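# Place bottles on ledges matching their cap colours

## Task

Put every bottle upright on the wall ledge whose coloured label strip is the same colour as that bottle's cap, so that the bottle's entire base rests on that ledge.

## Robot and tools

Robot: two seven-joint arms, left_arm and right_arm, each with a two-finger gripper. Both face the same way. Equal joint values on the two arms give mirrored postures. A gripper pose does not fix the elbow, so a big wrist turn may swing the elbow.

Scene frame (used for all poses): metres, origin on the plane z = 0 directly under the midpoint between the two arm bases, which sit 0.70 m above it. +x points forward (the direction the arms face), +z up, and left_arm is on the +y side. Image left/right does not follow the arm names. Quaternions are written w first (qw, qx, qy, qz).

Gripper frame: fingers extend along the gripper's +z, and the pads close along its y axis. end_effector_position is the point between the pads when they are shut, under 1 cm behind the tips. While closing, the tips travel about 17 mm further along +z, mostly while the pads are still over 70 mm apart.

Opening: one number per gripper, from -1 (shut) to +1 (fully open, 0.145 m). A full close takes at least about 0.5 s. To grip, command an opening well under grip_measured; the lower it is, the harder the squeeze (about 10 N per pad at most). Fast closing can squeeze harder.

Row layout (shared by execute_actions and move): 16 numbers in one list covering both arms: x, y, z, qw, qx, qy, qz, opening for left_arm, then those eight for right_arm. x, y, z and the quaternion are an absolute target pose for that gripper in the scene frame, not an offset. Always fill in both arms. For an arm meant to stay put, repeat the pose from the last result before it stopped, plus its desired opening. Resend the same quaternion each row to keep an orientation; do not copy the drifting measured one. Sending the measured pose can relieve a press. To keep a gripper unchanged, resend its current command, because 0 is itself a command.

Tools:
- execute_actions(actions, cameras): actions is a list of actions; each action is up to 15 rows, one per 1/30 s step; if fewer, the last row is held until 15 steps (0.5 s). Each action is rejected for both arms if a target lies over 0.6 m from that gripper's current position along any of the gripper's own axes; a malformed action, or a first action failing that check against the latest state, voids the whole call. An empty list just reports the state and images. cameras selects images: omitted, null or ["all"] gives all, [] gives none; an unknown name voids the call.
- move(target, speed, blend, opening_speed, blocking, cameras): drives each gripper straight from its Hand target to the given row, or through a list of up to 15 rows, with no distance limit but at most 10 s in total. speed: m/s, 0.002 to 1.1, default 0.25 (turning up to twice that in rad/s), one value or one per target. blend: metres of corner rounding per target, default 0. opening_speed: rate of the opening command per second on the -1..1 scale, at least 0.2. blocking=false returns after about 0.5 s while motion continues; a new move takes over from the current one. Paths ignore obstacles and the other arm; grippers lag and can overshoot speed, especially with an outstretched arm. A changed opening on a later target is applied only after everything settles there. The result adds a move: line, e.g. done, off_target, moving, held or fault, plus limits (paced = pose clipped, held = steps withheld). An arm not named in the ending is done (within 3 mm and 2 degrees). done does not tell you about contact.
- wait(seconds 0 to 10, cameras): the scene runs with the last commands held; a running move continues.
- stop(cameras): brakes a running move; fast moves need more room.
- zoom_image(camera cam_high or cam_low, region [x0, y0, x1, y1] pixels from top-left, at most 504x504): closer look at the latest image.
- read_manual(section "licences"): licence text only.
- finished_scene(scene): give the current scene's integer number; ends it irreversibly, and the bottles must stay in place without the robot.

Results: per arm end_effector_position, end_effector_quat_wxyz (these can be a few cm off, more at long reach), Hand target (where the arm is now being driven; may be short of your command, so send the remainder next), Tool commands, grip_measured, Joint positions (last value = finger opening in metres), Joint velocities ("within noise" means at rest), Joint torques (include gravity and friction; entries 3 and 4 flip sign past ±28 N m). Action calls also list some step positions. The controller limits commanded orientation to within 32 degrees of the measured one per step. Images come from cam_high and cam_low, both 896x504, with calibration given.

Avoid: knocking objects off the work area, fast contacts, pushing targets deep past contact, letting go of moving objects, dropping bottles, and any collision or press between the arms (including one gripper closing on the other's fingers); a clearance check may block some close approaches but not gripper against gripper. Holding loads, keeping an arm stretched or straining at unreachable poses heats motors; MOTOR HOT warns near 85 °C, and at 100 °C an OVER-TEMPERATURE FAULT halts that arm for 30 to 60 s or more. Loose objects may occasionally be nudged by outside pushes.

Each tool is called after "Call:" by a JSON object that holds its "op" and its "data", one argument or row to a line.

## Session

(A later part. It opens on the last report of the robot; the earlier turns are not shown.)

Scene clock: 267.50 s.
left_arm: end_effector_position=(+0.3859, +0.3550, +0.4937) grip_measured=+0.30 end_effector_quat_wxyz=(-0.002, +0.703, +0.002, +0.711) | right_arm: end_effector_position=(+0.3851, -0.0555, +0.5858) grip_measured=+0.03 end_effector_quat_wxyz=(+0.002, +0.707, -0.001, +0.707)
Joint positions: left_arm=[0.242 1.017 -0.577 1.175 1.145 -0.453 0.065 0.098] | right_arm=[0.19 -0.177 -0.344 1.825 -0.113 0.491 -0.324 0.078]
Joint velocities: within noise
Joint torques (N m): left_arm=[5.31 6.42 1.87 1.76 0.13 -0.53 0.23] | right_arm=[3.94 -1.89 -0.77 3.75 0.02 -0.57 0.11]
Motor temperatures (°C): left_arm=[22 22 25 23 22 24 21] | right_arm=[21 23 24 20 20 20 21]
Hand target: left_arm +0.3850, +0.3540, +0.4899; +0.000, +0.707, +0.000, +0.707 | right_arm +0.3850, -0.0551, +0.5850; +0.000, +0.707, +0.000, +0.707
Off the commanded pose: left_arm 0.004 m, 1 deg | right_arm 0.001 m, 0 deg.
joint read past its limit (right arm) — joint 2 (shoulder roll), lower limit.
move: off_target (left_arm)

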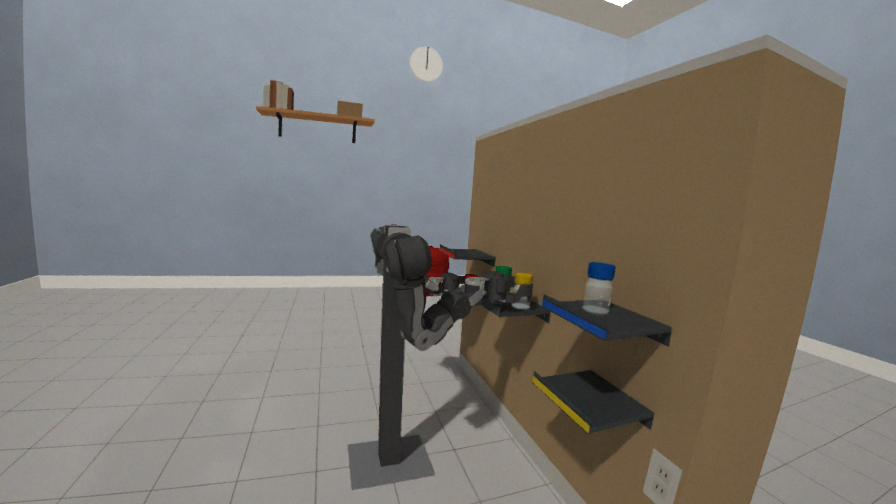

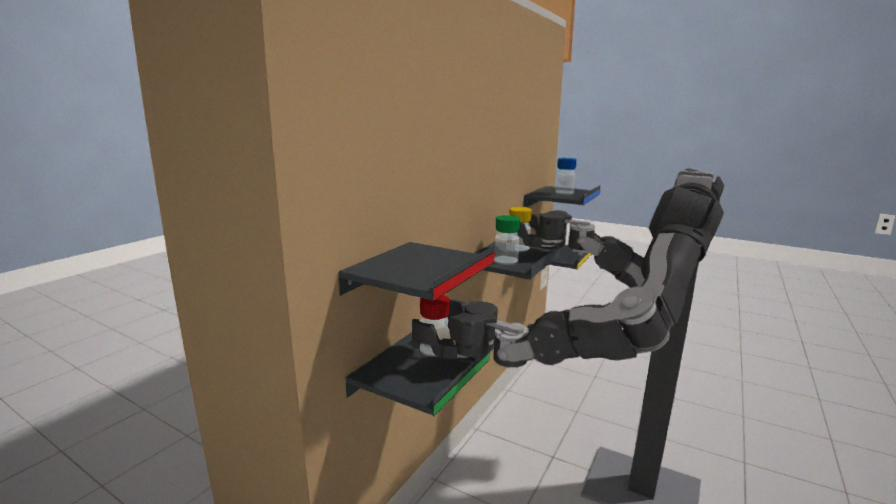

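Call:
{"op": "move", "data": {
  "target": [
    [0.385,0.354,0.49,0,0.7071,0,0.7071,-0.5,0.385,-0.055,0.585,0,0.7071,0,0.7071,-0.45],
    [0.385,0.354,0.52,0,0.7071,0,0.7071,-0.5,0.385,-0.055,0.617,0,0.7071,0,0.7071,-0.45],
    [0.22,0.354,0.52,0,0.7071,0,0.7071,-0.5,0.22,-0.07,0.617,0,0.7071,0,0.7071,-0.45],
    [0.20,0.37,0.62,0,0.7071,0,0.7071,-0.5,0.23,-0.22,0.52,0,0.7071,0,0.7071,-0.45],
    [0.22,0.39,0.72,0,0.7071,0,0.7071,-0.5,0.22,-0.37,0.52,0,0.7071,0,0.7071,-0.45]
  ],
  "speed": [0.1,0.1,0.2,0.25,0.25],
  "opening_speed": 1.0
}}

Call:
{"op": "move", "data": {
  "target": [
    [0.22,0.39,0.72,0,0.7071,0,0.7071,-0.5,0.22,-0.38,0.52,0,0.7071,0,0.7071,-0.45],
    [0.385,0.39,0.72,0,0.7071,0,0.7071,-0.5,0.385,-0.39,0.52,0,0.7071,0,0.7071,-0.45],
    [0.385,0.39,0.692,0,0.7071,0,0.7071,-0.5,0.385,-0.39,0.497,0,0.7071,0,0.7071,-0.45],
    [0.385,0.39,0.682,0,0.7071,0,0.7071,-0.5,0.385,-0.39,0.487,0,0.7071,0,0.7071,-0.45]
  ],
  "speed": [0.2,0.18,0.1,0.03]
}}

Call:
{"op": "zoom_image", "data": {
  "camera": "cam_high",
  "region": [420, 220, 680, 430]
}}

Call:
{"op": "zoom_image", "data": {
  "camera": "cam_low",
  "region": [330, 170, 630, 400]
}}

Scene clock: 288.87 s.
left_arm: end_effector_position=(+0.2196, +0.3905, +0.7193) grip_measured=-0.24 end_effector_quat_wxyz=(-0.002, +0.709, +0.002, +0.705) | right_arm: end_effector_position=(+0.2194, -0.3703, +0.5172) grip_measured=-0.24 end_effector_quat_wxyz=(+0.001, +0.712, -0.001, +0.703)
Joint positions: left_arm=[-1.193 0.86 1.577 1.954 1.444 0.367 0.347 0.058] | right_arm=[-1.058 0.862 0.552 1.715 1.095 -0.506 0.262 0.058]
Joint velocities: within noise
Joint torques (N m): left_arm=[0.25 3.34 2.55 0.59 0.32 -0.73 0.19] | right_arm=[0.17 3.07 4.44 2.37 0.37 -0.59 0.18]
Motor temperatures (°C): left_arm=[22 23 25 22 22 24 21] | right_arm=[21 23 23 20 20 21 21]
Hand target: left_arm +0.2200, +0.3899, +0.7200; +0.000, +0.707, +0.000, +0.707 | right_arm +0.2200, -0.3700, +0.5200; +0.000, +0.707, +0.000, +0.707
Off the commanded pose: left_arm 0.001 m, 0 deg | right_arm 0.003 m, 1 deg.
joint read past its limit (left arm) — joint 3 (upper arm roll), upper limit.
move: done

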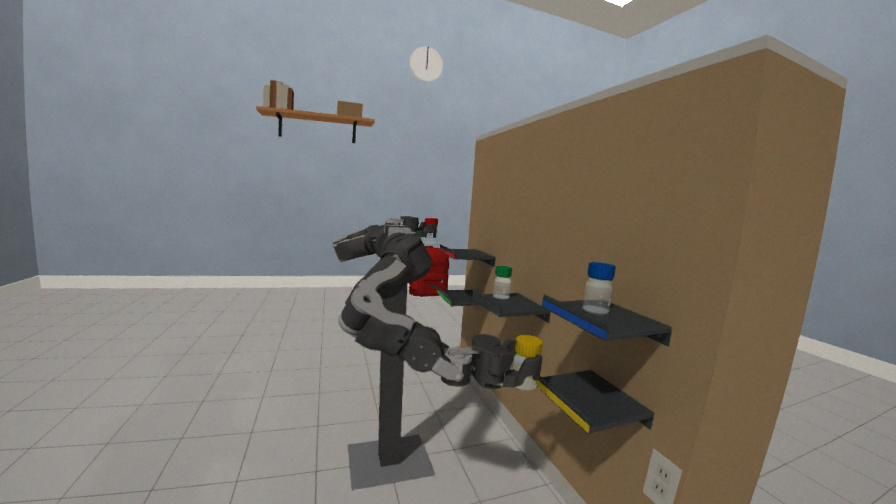

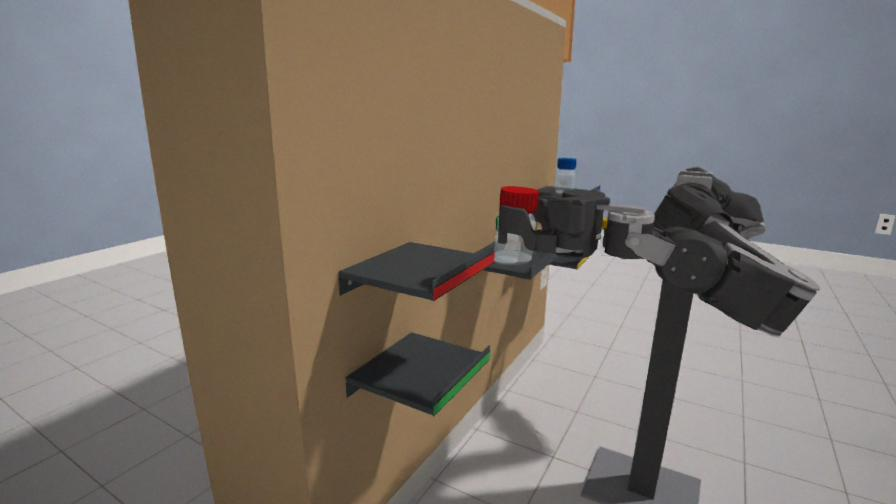

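Scene clock: 291.03 s.
left_arm: end_effector_position=(+0.3849, +0.3893, +0.6863) grip_measured=-0.24 end_effector_quat_wxyz=(+0.001, +0.702, -0.002, +0.713) | right_arm: end_effector_position=(+0.3848, -0.3919, +0.4879) grip_measured=-0.24 end_effector_quat_wxyz=(+0.003, +0.708, -0.002, +0.706)
Joint positions: left_arm=[-1.308 1.602 1.239 1.465 1.587 -0.083 0.08 0.058] | right_arm=[0.208 0.876 -0.225 0.97 0.967 -0.332 0.334 0.058]
Joint velocities: within noise
Joint torques (N m): left_arm=[3.65 2.57 3.43 0.05 0.18 -0.39 0] | right_arm=[4.31 6.29 2.63 2.18 0.28 -0.54 0.16]
Motor temperatures (°C): left_arm=[22 23 25 22 22 25 21] | right_arm=[22 23 23 20 20 21 21]
Hand target: left_arm +0.3850, +0.3899, +0.6820; +0.000, +0.707, +0.000, +0.707 | right_arm +0.3850, -0.3901, +0.4870; +0.000, +0.707, +0.000, +0.707
Off the commanded pose: left_arm 0.004 m, 1 deg | right_arm 0.002 m, 0 deg.
joint read past its limit (left arm) — joint 5 (forearm roll), upper limit.
joint sent to its limit (left arm) — joint 5 (forearm roll), upper limit. The joint targets still meet the commanded pose.
move: off_target (left_arm)

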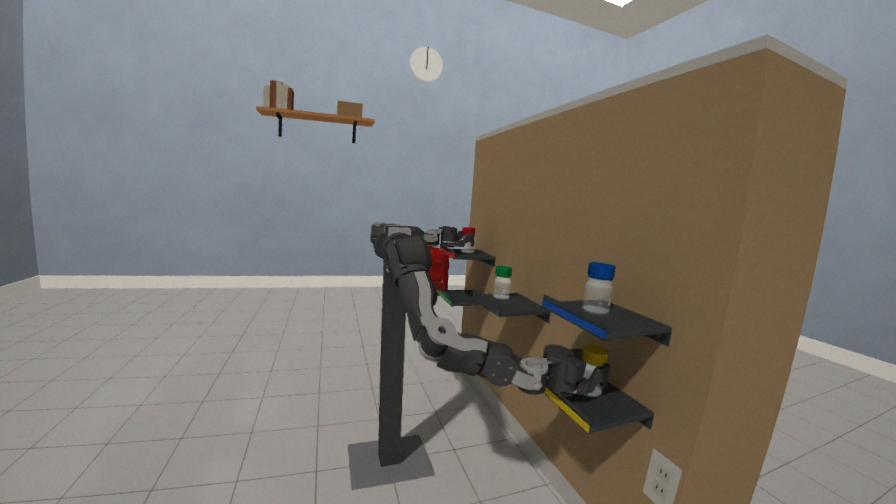

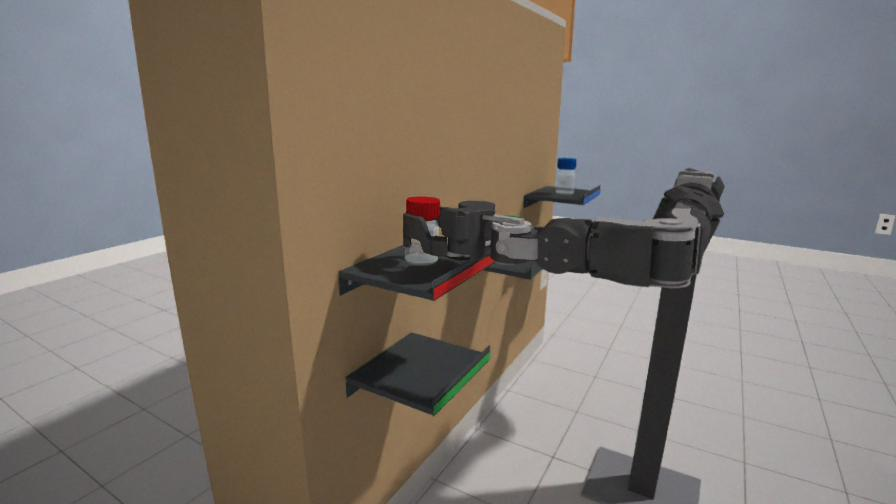

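Scaled by 1.938 from the camera's 896x504 image, which has a finer 1280x720 frame.

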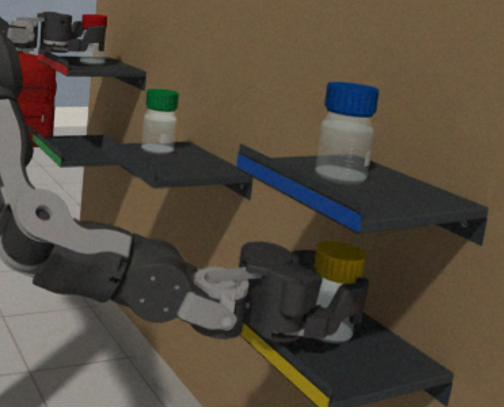

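Scaled by 1.680 from the camera's 896x504 image, which has a finer 1280x720 frame.

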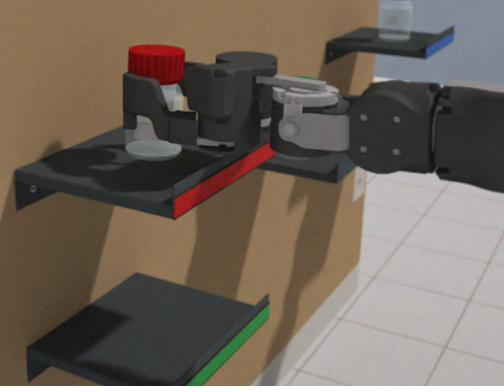

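Call:
{"op": "move", "data": {
  "target": [
    [0.385,0.39,0.680,0,0.7071,0,0.7071,-0.5,0.385,-0.39,0.483,0,0.7071,0,0.7071,-0.45],
    [0.385,0.39,0.680,0,0.7071,0,0.7071,0.1,0.385,-0.39,0.483,0,0.7071,0,0.7071,0.1],
    [0.385,0.39,0.687,0,0.7071,0,0.7071,0.1,0.385,-0.39,0.49,0,0.7071,0,0.7071,0.1],
    [0.22,0.39,0.69,0,0.7071,0,0.7071,0.1,0.22,-0.39,0.495,0,0.7071,0,0.7071,0.1]
  ],
  "speed": [0.03,0.1,0.1,0.2],
  "opening_speed": 0.7
}}

Call:
{"op": "zoom_image", "data": {
  "camera": "cam_high",
  "region": [420, 220, 680, 430]
}}

Call:
{"op": "zoom_image", "data": {
  "camera": "cam_low",
  "region": [330, 170, 630, 400]
}}

Scene clock: 305.83 s.
left_arm: end_effector_position=(+0.2204, +0.3904, +0.6900) grip_measured=+0.10 end_effector_quat_wxyz=(-0.001, +0.706, +0.001, +0.708) | right_arm: end_effector_position=(+0.2197, -0.3899, +0.4932) grip_measured=+0.10 end_effector_quat_wxyz=(+0.000, +0.709, -0.002, +0.705)
Joint positions: left_arm=[-1.372 0.834 1.48 1.958 1.469 0.102 0.345 0.083] | right_arm=[-0.922 0.876 0.439 1.521 1.127 -0.567 0.375 0.083]
Joint velocities: within noise
Joint torques (N m): left_arm=[-1.02 1.49 3.62 0.8 0.33 -0.51 0.23] | right_arm=[-0.3 4.68 4.53 1.95 0.37 -0.49 0.15]
Motor temperatures (°C): left_arm=[22 22 25 22 22 24 21] | right_arm=[22 24 23 20 20 21 21]
Hand target: left_arm +0.2200, +0.3900, +0.6901; +0.000, +0.707, +0.000, +0.707 | right_arm +0.2200, -0.3901, +0.4950; +0.000, +0.707, +0.000, +0.707
Off the commanded pose: left_arm 0.001 m, 0 deg | right_arm 0.002 m, 0 deg.
move: done; target 2's new opening was sent with left_arm's hand 0.006 m and 1 deg from that target

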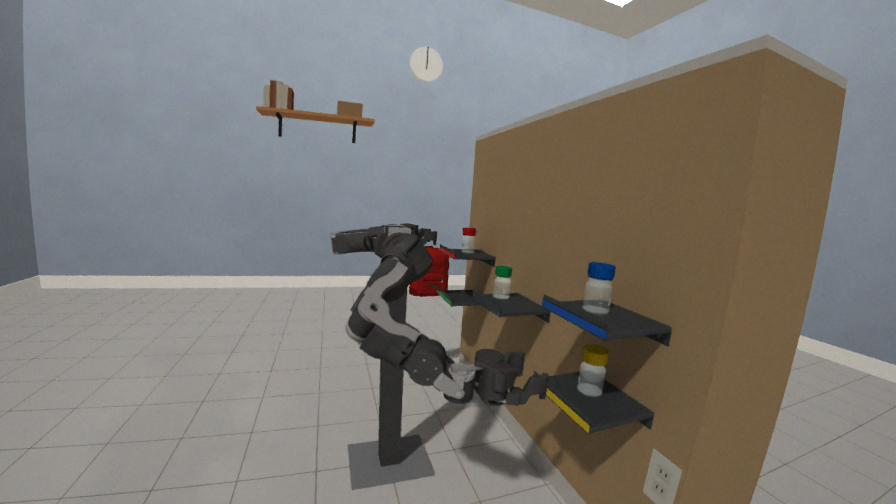

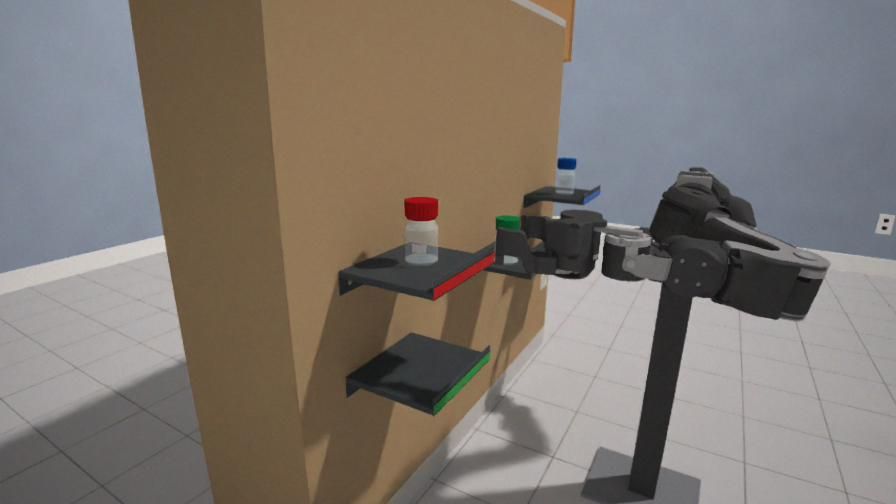

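Scaled by 1.938 from the camera's 896x504 image, which has a finer 1280x720 frame.

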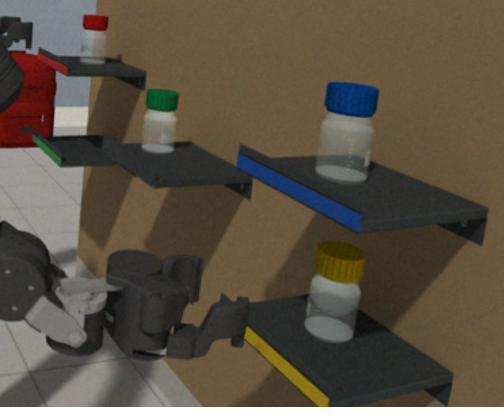

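Scaled by 1.680 from the camera's 896x504 image, which has a finer 1280x720 frame.

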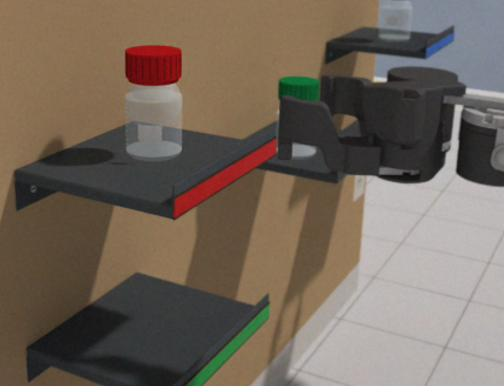

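Call:
{"op": "move", "data": {
  "target": [
    [0.23,0.30,0.49,0,0.7071,0,0.7071,0.2,0.22,-0.39,0.495,0,0.7071,0,0.7071,0.1],
    [0.24,0.051,0.585,0,0.7071,0,0.7071,0.2,0.22,-0.39,0.495,0,0.7071,0,0.7071,0.1],
    [0.385,0.051,0.585,0,0.7071,0,0.7071,0.2,0.22,-0.39,0.495,0,0.7071,0,0.7071,0.1],
    [0.385,0.051,0.585,0,0.7071,0,0.7071,-0.5,0.22,-0.39,0.495,0,0.7071,0,0.7071,0.1]
  ],
  "speed": [0.25,0.25,0.15,0.1],
  "opening_speed": 1.0
}}

Call:
{"op": "move", "data": {
  "target": [
    [0.385,0.051,0.617,0,0.7071,0,0.7071,-0.5,0.22,-0.39,0.495,0,0.7071,0,0.7071,0.1],
    [0.22,0.06,0.617,0,0.7071,0,0.7071,-0.5,0.22,-0.39,0.495,0,0.7071,0,0.7071,0.1],
    [0.23,0.22,0.52,0,0.7071,0,0.7071,-0.5,0.22,-0.39,0.495,0,0.7071,0,0.7071,0.1],
    [0.22,0.385,0.52,0,0.7071,0,0.7071,-0.5,0.22,-0.39,0.495,0,0.7071,0,0.7071,0.1],
    [0.385,0.39,0.52,0,0.7071,0,0.7071,-0.5,0.22,-0.39,0.495,0,0.7071,0,0.7071,0.1],
    [0.385,0.39,0.498,0,0.7071,0,0.7071,-0.5,0.22,-0.39,0.495,0,0.7071,0,0.7071,0.1],
    [0.385,0.39,0.487,0,0.7071,0,0.7071,-0.5,0.22,-0.39,0.495,0,0.7071,0,0.7071,0.1]
  ],
  "speed": [0.1,0.2,0.25,0.25,0.18,0.08,0.03]
}}

Call:
{"op": "zoom_image", "data": {
  "camera": "cam_low",
  "region": [330, 170, 630, 420]
}}

Scene clock: 331.73 s.
left_arm: end_effector_position=(+0.3850, +0.0516, +0.5880) grip_measured=-0.33 end_effector_quat_wxyz=(+0.000, +0.705, +0.002, +0.710) | right_arm: end_effector_position=(+0.2197, -0.3899, +0.4932) grip_measured=+0.10 end_effector_quat_wxyz=(+0.000, +0.709, -0.002, +0.705)
Joint positions: left_arm=[0.226 -0.108 -0.417 1.82 -0.006 0.491 -0.429 0.051] | right_arm=[-0.922 0.876 0.439 1.521 1.127 -0.567 0.375 0.083]
Joint velocities: within noise
Joint torques (N m): left_arm=[5.42 -1.94 -0.76 4.08 -0.05 -0.64 0.12] | right_arm=[-0.2 4.58 4.45 1.92 0.36 -0.51 0.16]
Motor temperatures (°C): left_arm=[21 22 26 21 22 24 21] | right_arm=[21 23 24 20 20 21 21]
Hand target: left_arm +0.3850, +0.0510, +0.5850; +0.000, +0.707, +0.000, +0.707 | right_arm +0.2200, -0.3901, +0.4950; +0.000, +0.707, +0.000, +0.707
Off the commanded pose: left_arm 0.003 m, 0 deg | right_arm 0.002 m, 0 deg.
move: done

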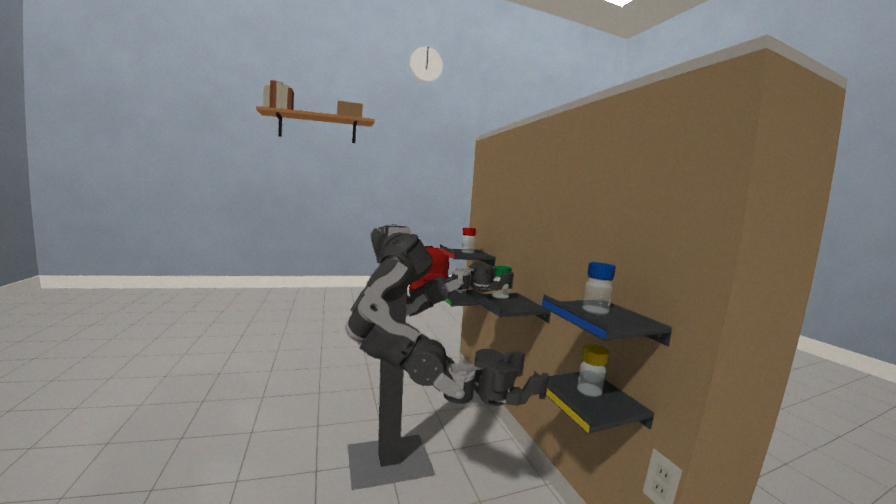

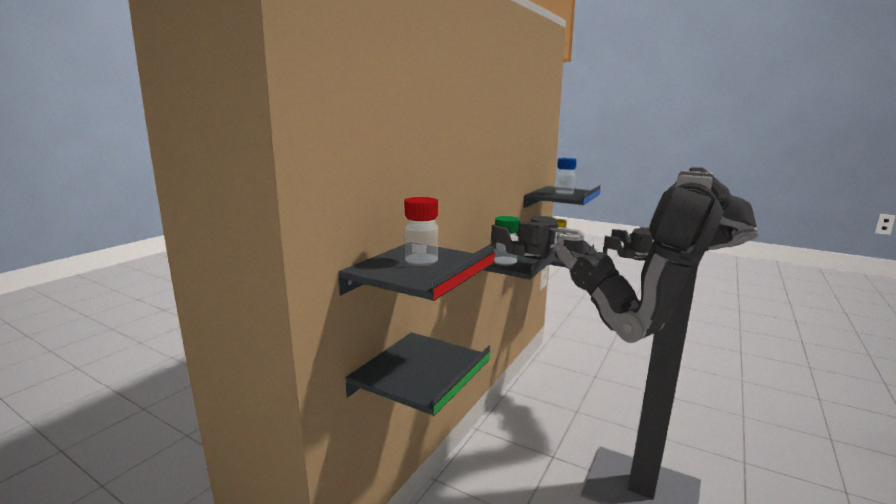

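Scene clock: 336.73 s.
left_arm: end_effector_position=(+0.3865, +0.3926, +0.4994) grip_measured=-0.33 end_effector_quat_wxyz=(-0.004, +0.691, +0.001, +0.723) | right_arm: end_effector_position=(+0.2197, -0.3899, +0.4932) grip_measured=+0.10 end_effector_quat_wxyz=(+0.000, +0.709, -0.002, +0.705)
Joint positions: left_arm=[0.249 0.948 -0.382 0.977 1.097 -0.423 0.297 0.051] | right_arm=[-0.922 0.876 0.439 1.521 1.127 -0.567 0.375 0.083]
Joint velocities: within noise
Joint torques (N m): left_arm=[4.44 6 0.39 1.52 0.04 0.17 0.11] | right_arm=[-0.2 4.65 4.52 1.94 0.35 -0.5 0.15]
Motor temperatures (°C): left_arm=[21 22 26 22 22 25 21] | right_arm=[21 23 24 20 20 21 21]
Hand target: left_arm +0.3846, +0.3899, +0.4871; +0.000, +0.707, +0.000, +0.707 | right_arm +0.2200, -0.3901, +0.4950; +0.000, +0.707, +0.000, +0.707
Off the commanded pose: left_arm 0.013 m, 3 deg | right_arm 0.002 m, 0 deg.
move: off_target (left_arm)

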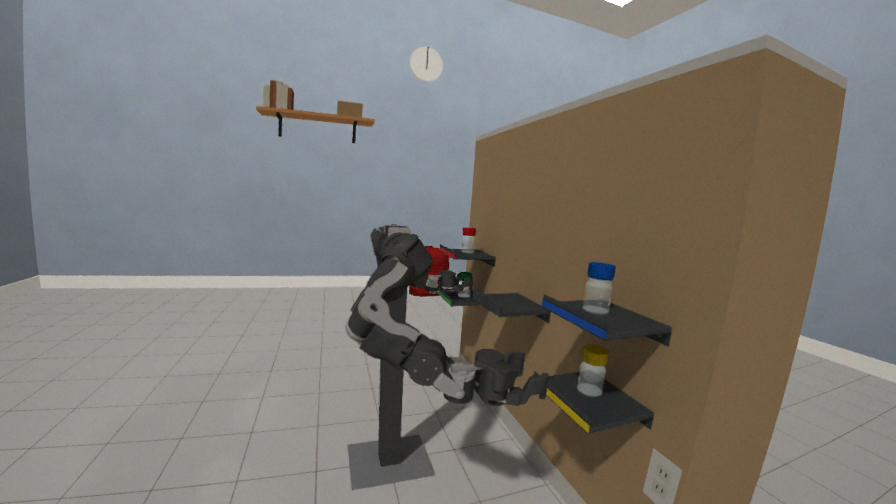

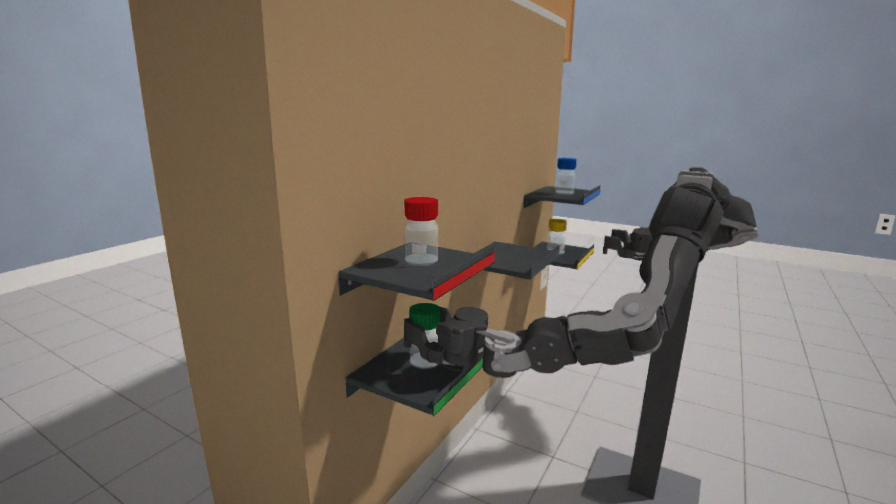

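Scaled by 1.680 from the camera's 896x504 image, which has a finer 1280x720 frame.

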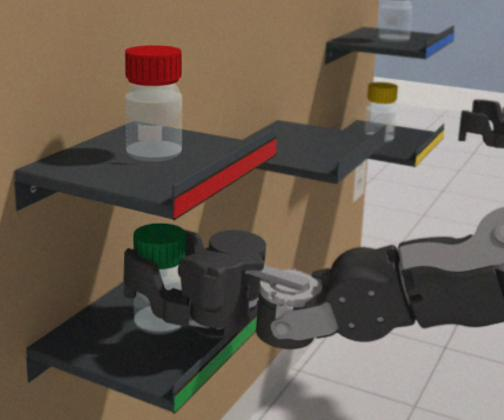

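Call:
{"op": "move", "data": {
  "target": [0.385,0.39,0.492,0,0.7071,0,0.7071,-0.5,0.22,-0.39,0.495,0,0.7071,0,0.7071,0.1],
  "speed": 0.03
}}

Call:
{"op": "zoom_image", "data": {
  "camera": "cam_low",
  "region": [340, 280, 520, 420]
}}

Scene clock: 345.80 s.
left_arm: end_effector_position=(+0.3860, +0.3926, +0.5001) grip_measured=-0.33 end_effector_quat_wxyz=(-0.003, +0.696, +0.001, +0.718) | right_arm: end_effector_position=(+0.2197, -0.3899, +0.4932) grip_measured=+0.10 end_effector_quat_wxyz=(+0.000, +0.709, -0.002, +0.705)
Joint positions: left_arm=[0.251 0.973 -0.415 0.995 1.125 -0.417 0.281 0.051] | right_arm=[-0.922 0.876 0.439 1.521 1.127 -0.567 0.375 0.083]
Joint velocities: within noise
Joint torques (N m): left_arm=[4.79 6.84 0.79 2.63 0.13 -0.06 0.06] | right_arm=[-0.2 4.68 4.44 1.98 0.37 -0.51 0.15]
Motor temperatures (°C): left_arm=[22 23 25 21 22 24 21] | right_arm=[21 24 24 20 20 21 21]
Hand target: left_arm +0.3848, +0.3901, +0.4920; +0.000, +0.707, +0.000, +0.707 | right_arm +0.2200, -0.3901, +0.4950; +0.000, +0.707, +0.000, +0.707
Off the commanded pose: left_arm 0.009 m, 2 deg | right_arm 0.002 m, 0 deg.
move: off_target (left_arm)

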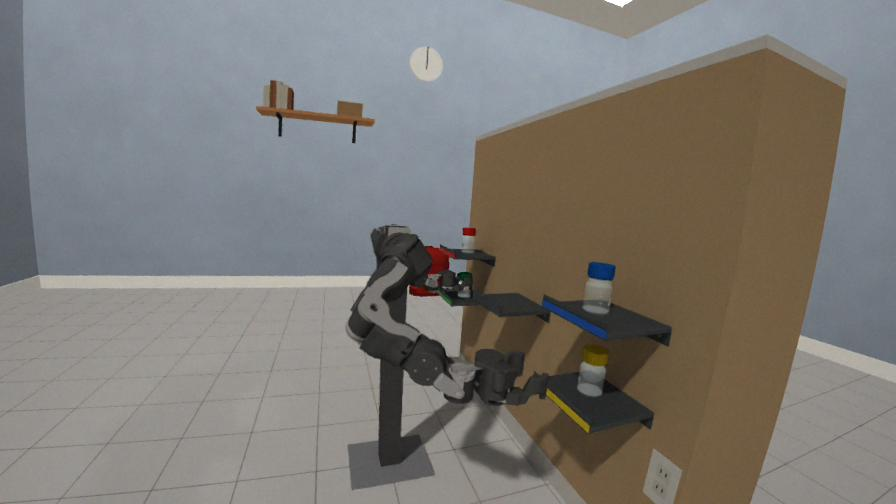

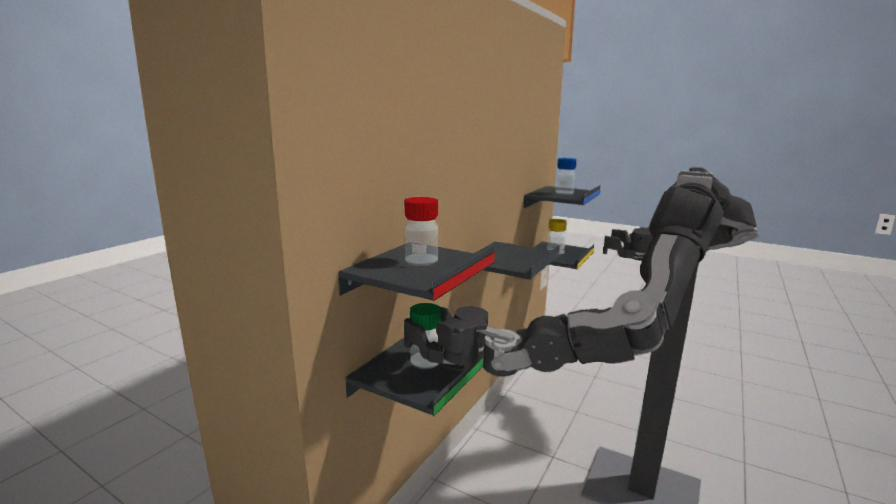

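Scaled by 2.800 from the camera's 896x504 image, which has a finer 1280x720 frame.

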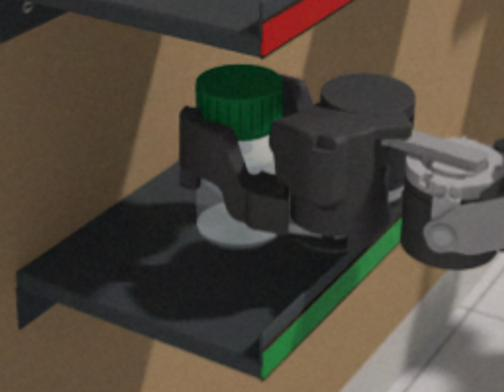

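Call:
{"op": "move", "data": {
  "target": [
    [0.385,0.391,0.497,0,0.7071,0,0.7071,-0.5,0.22,-0.39,0.495,0,0.7071,0,0.7071,0.1],
    [0.385,0.391,0.497,0,0.7071,0,0.7071,0.1,0.22,-0.39,0.495,0,0.7071,0,0.7071,0.1],
    [0.22,0.391,0.50,0,0.7071,0,0.7071,0.1,0.22,-0.39,0.495,0,0.7071,0,0.7071,0.1]
  ],
  "speed": [0.05,0.1,0.2],
  "opening_speed": 0.6
}}

Call:
{"op": "zoom_image", "data": {
  "camera": "cam_low",
  "region": [340, 180, 600, 420]
}}

Scene clock: 356.93 s.
left_arm: end_effector_position=(+0.2195, +0.3922, +0.4992) grip_measured=+0.10 end_effector_quat_wxyz=(-0.002, +0.708, +0.003, +0.706) | right_arm: end_effector_position=(+0.2197, -0.3899, +0.4932) grip_measured=+0.10 end_effector_quat_wxyz=(+0.000, +0.709, -0.002, +0.705)
Joint positions: left_arm=[-1.121 1.098 0.364 1.536 1.323 -0.786 0.271 0.083] | right_arm=[-0.922 0.876 0.439 1.521 1.127 -0.567 0.375 0.083]
Joint velocities: within noise
Joint torques (N m): left_arm=[0.07 3.92 2.61 1.62 0.16 -0.65 0.22] | right_arm=[-0.36 4.76 4.49 2.03 0.37 -0.52 0.16]
Motor temperatures (°C): left_arm=[22 24 25 21 22 24 21] | right_arm=[21 24 24 20 20 21 21]
Hand target: left_arm +0.2200, +0.3910, +0.5000; +0.000, +0.707, +0.000, +0.707 | right_arm +0.2200, -0.3901, +0.4950; +0.000, +0.707, +0.000, +0.707
Off the commanded pose: left_arm 0.002 m, 0 deg | right_arm 0.002 m, 0 deg.
joint sent to its limit (left arm) — joint 6 (wrist pitch), lower limit. The joint targets still meet the commanded pose.
move: done; target 2's new opening was sent with left_arm's hand 0.004 m and 1 deg from that target

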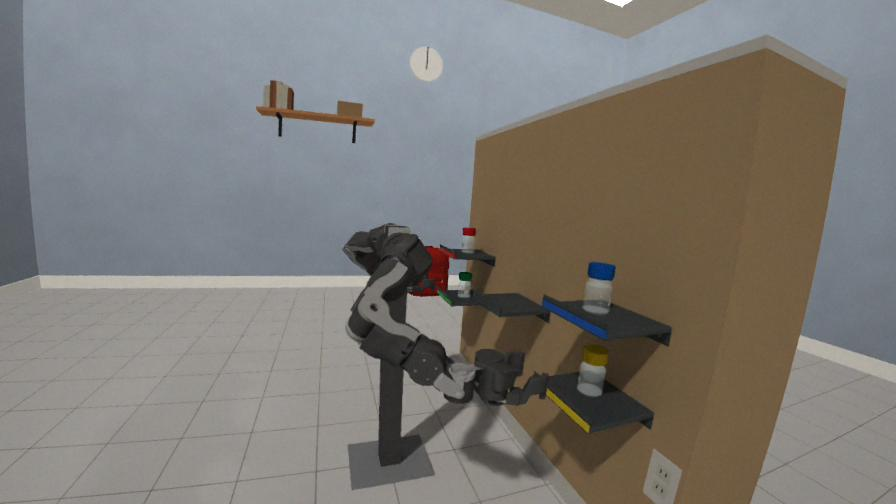

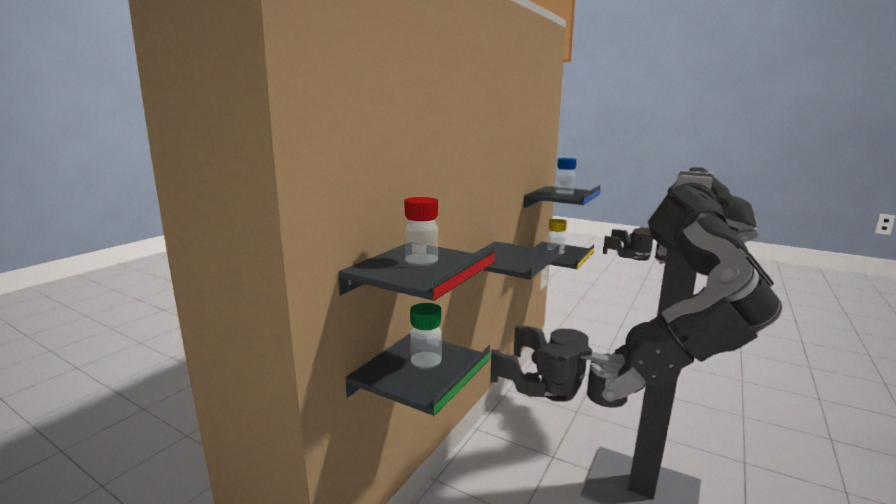

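Scaled by 1.938 from the camera's 896x504 image, which has a finer 1280x720 frame.

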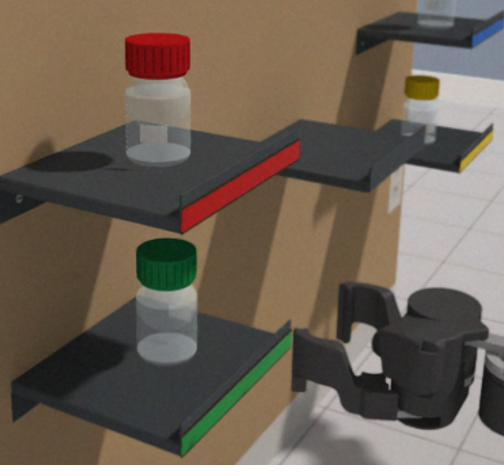

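Call:
{"op": "finished_scene", "data": {
  "scene": 2
}}

The scene is finished: the task was done.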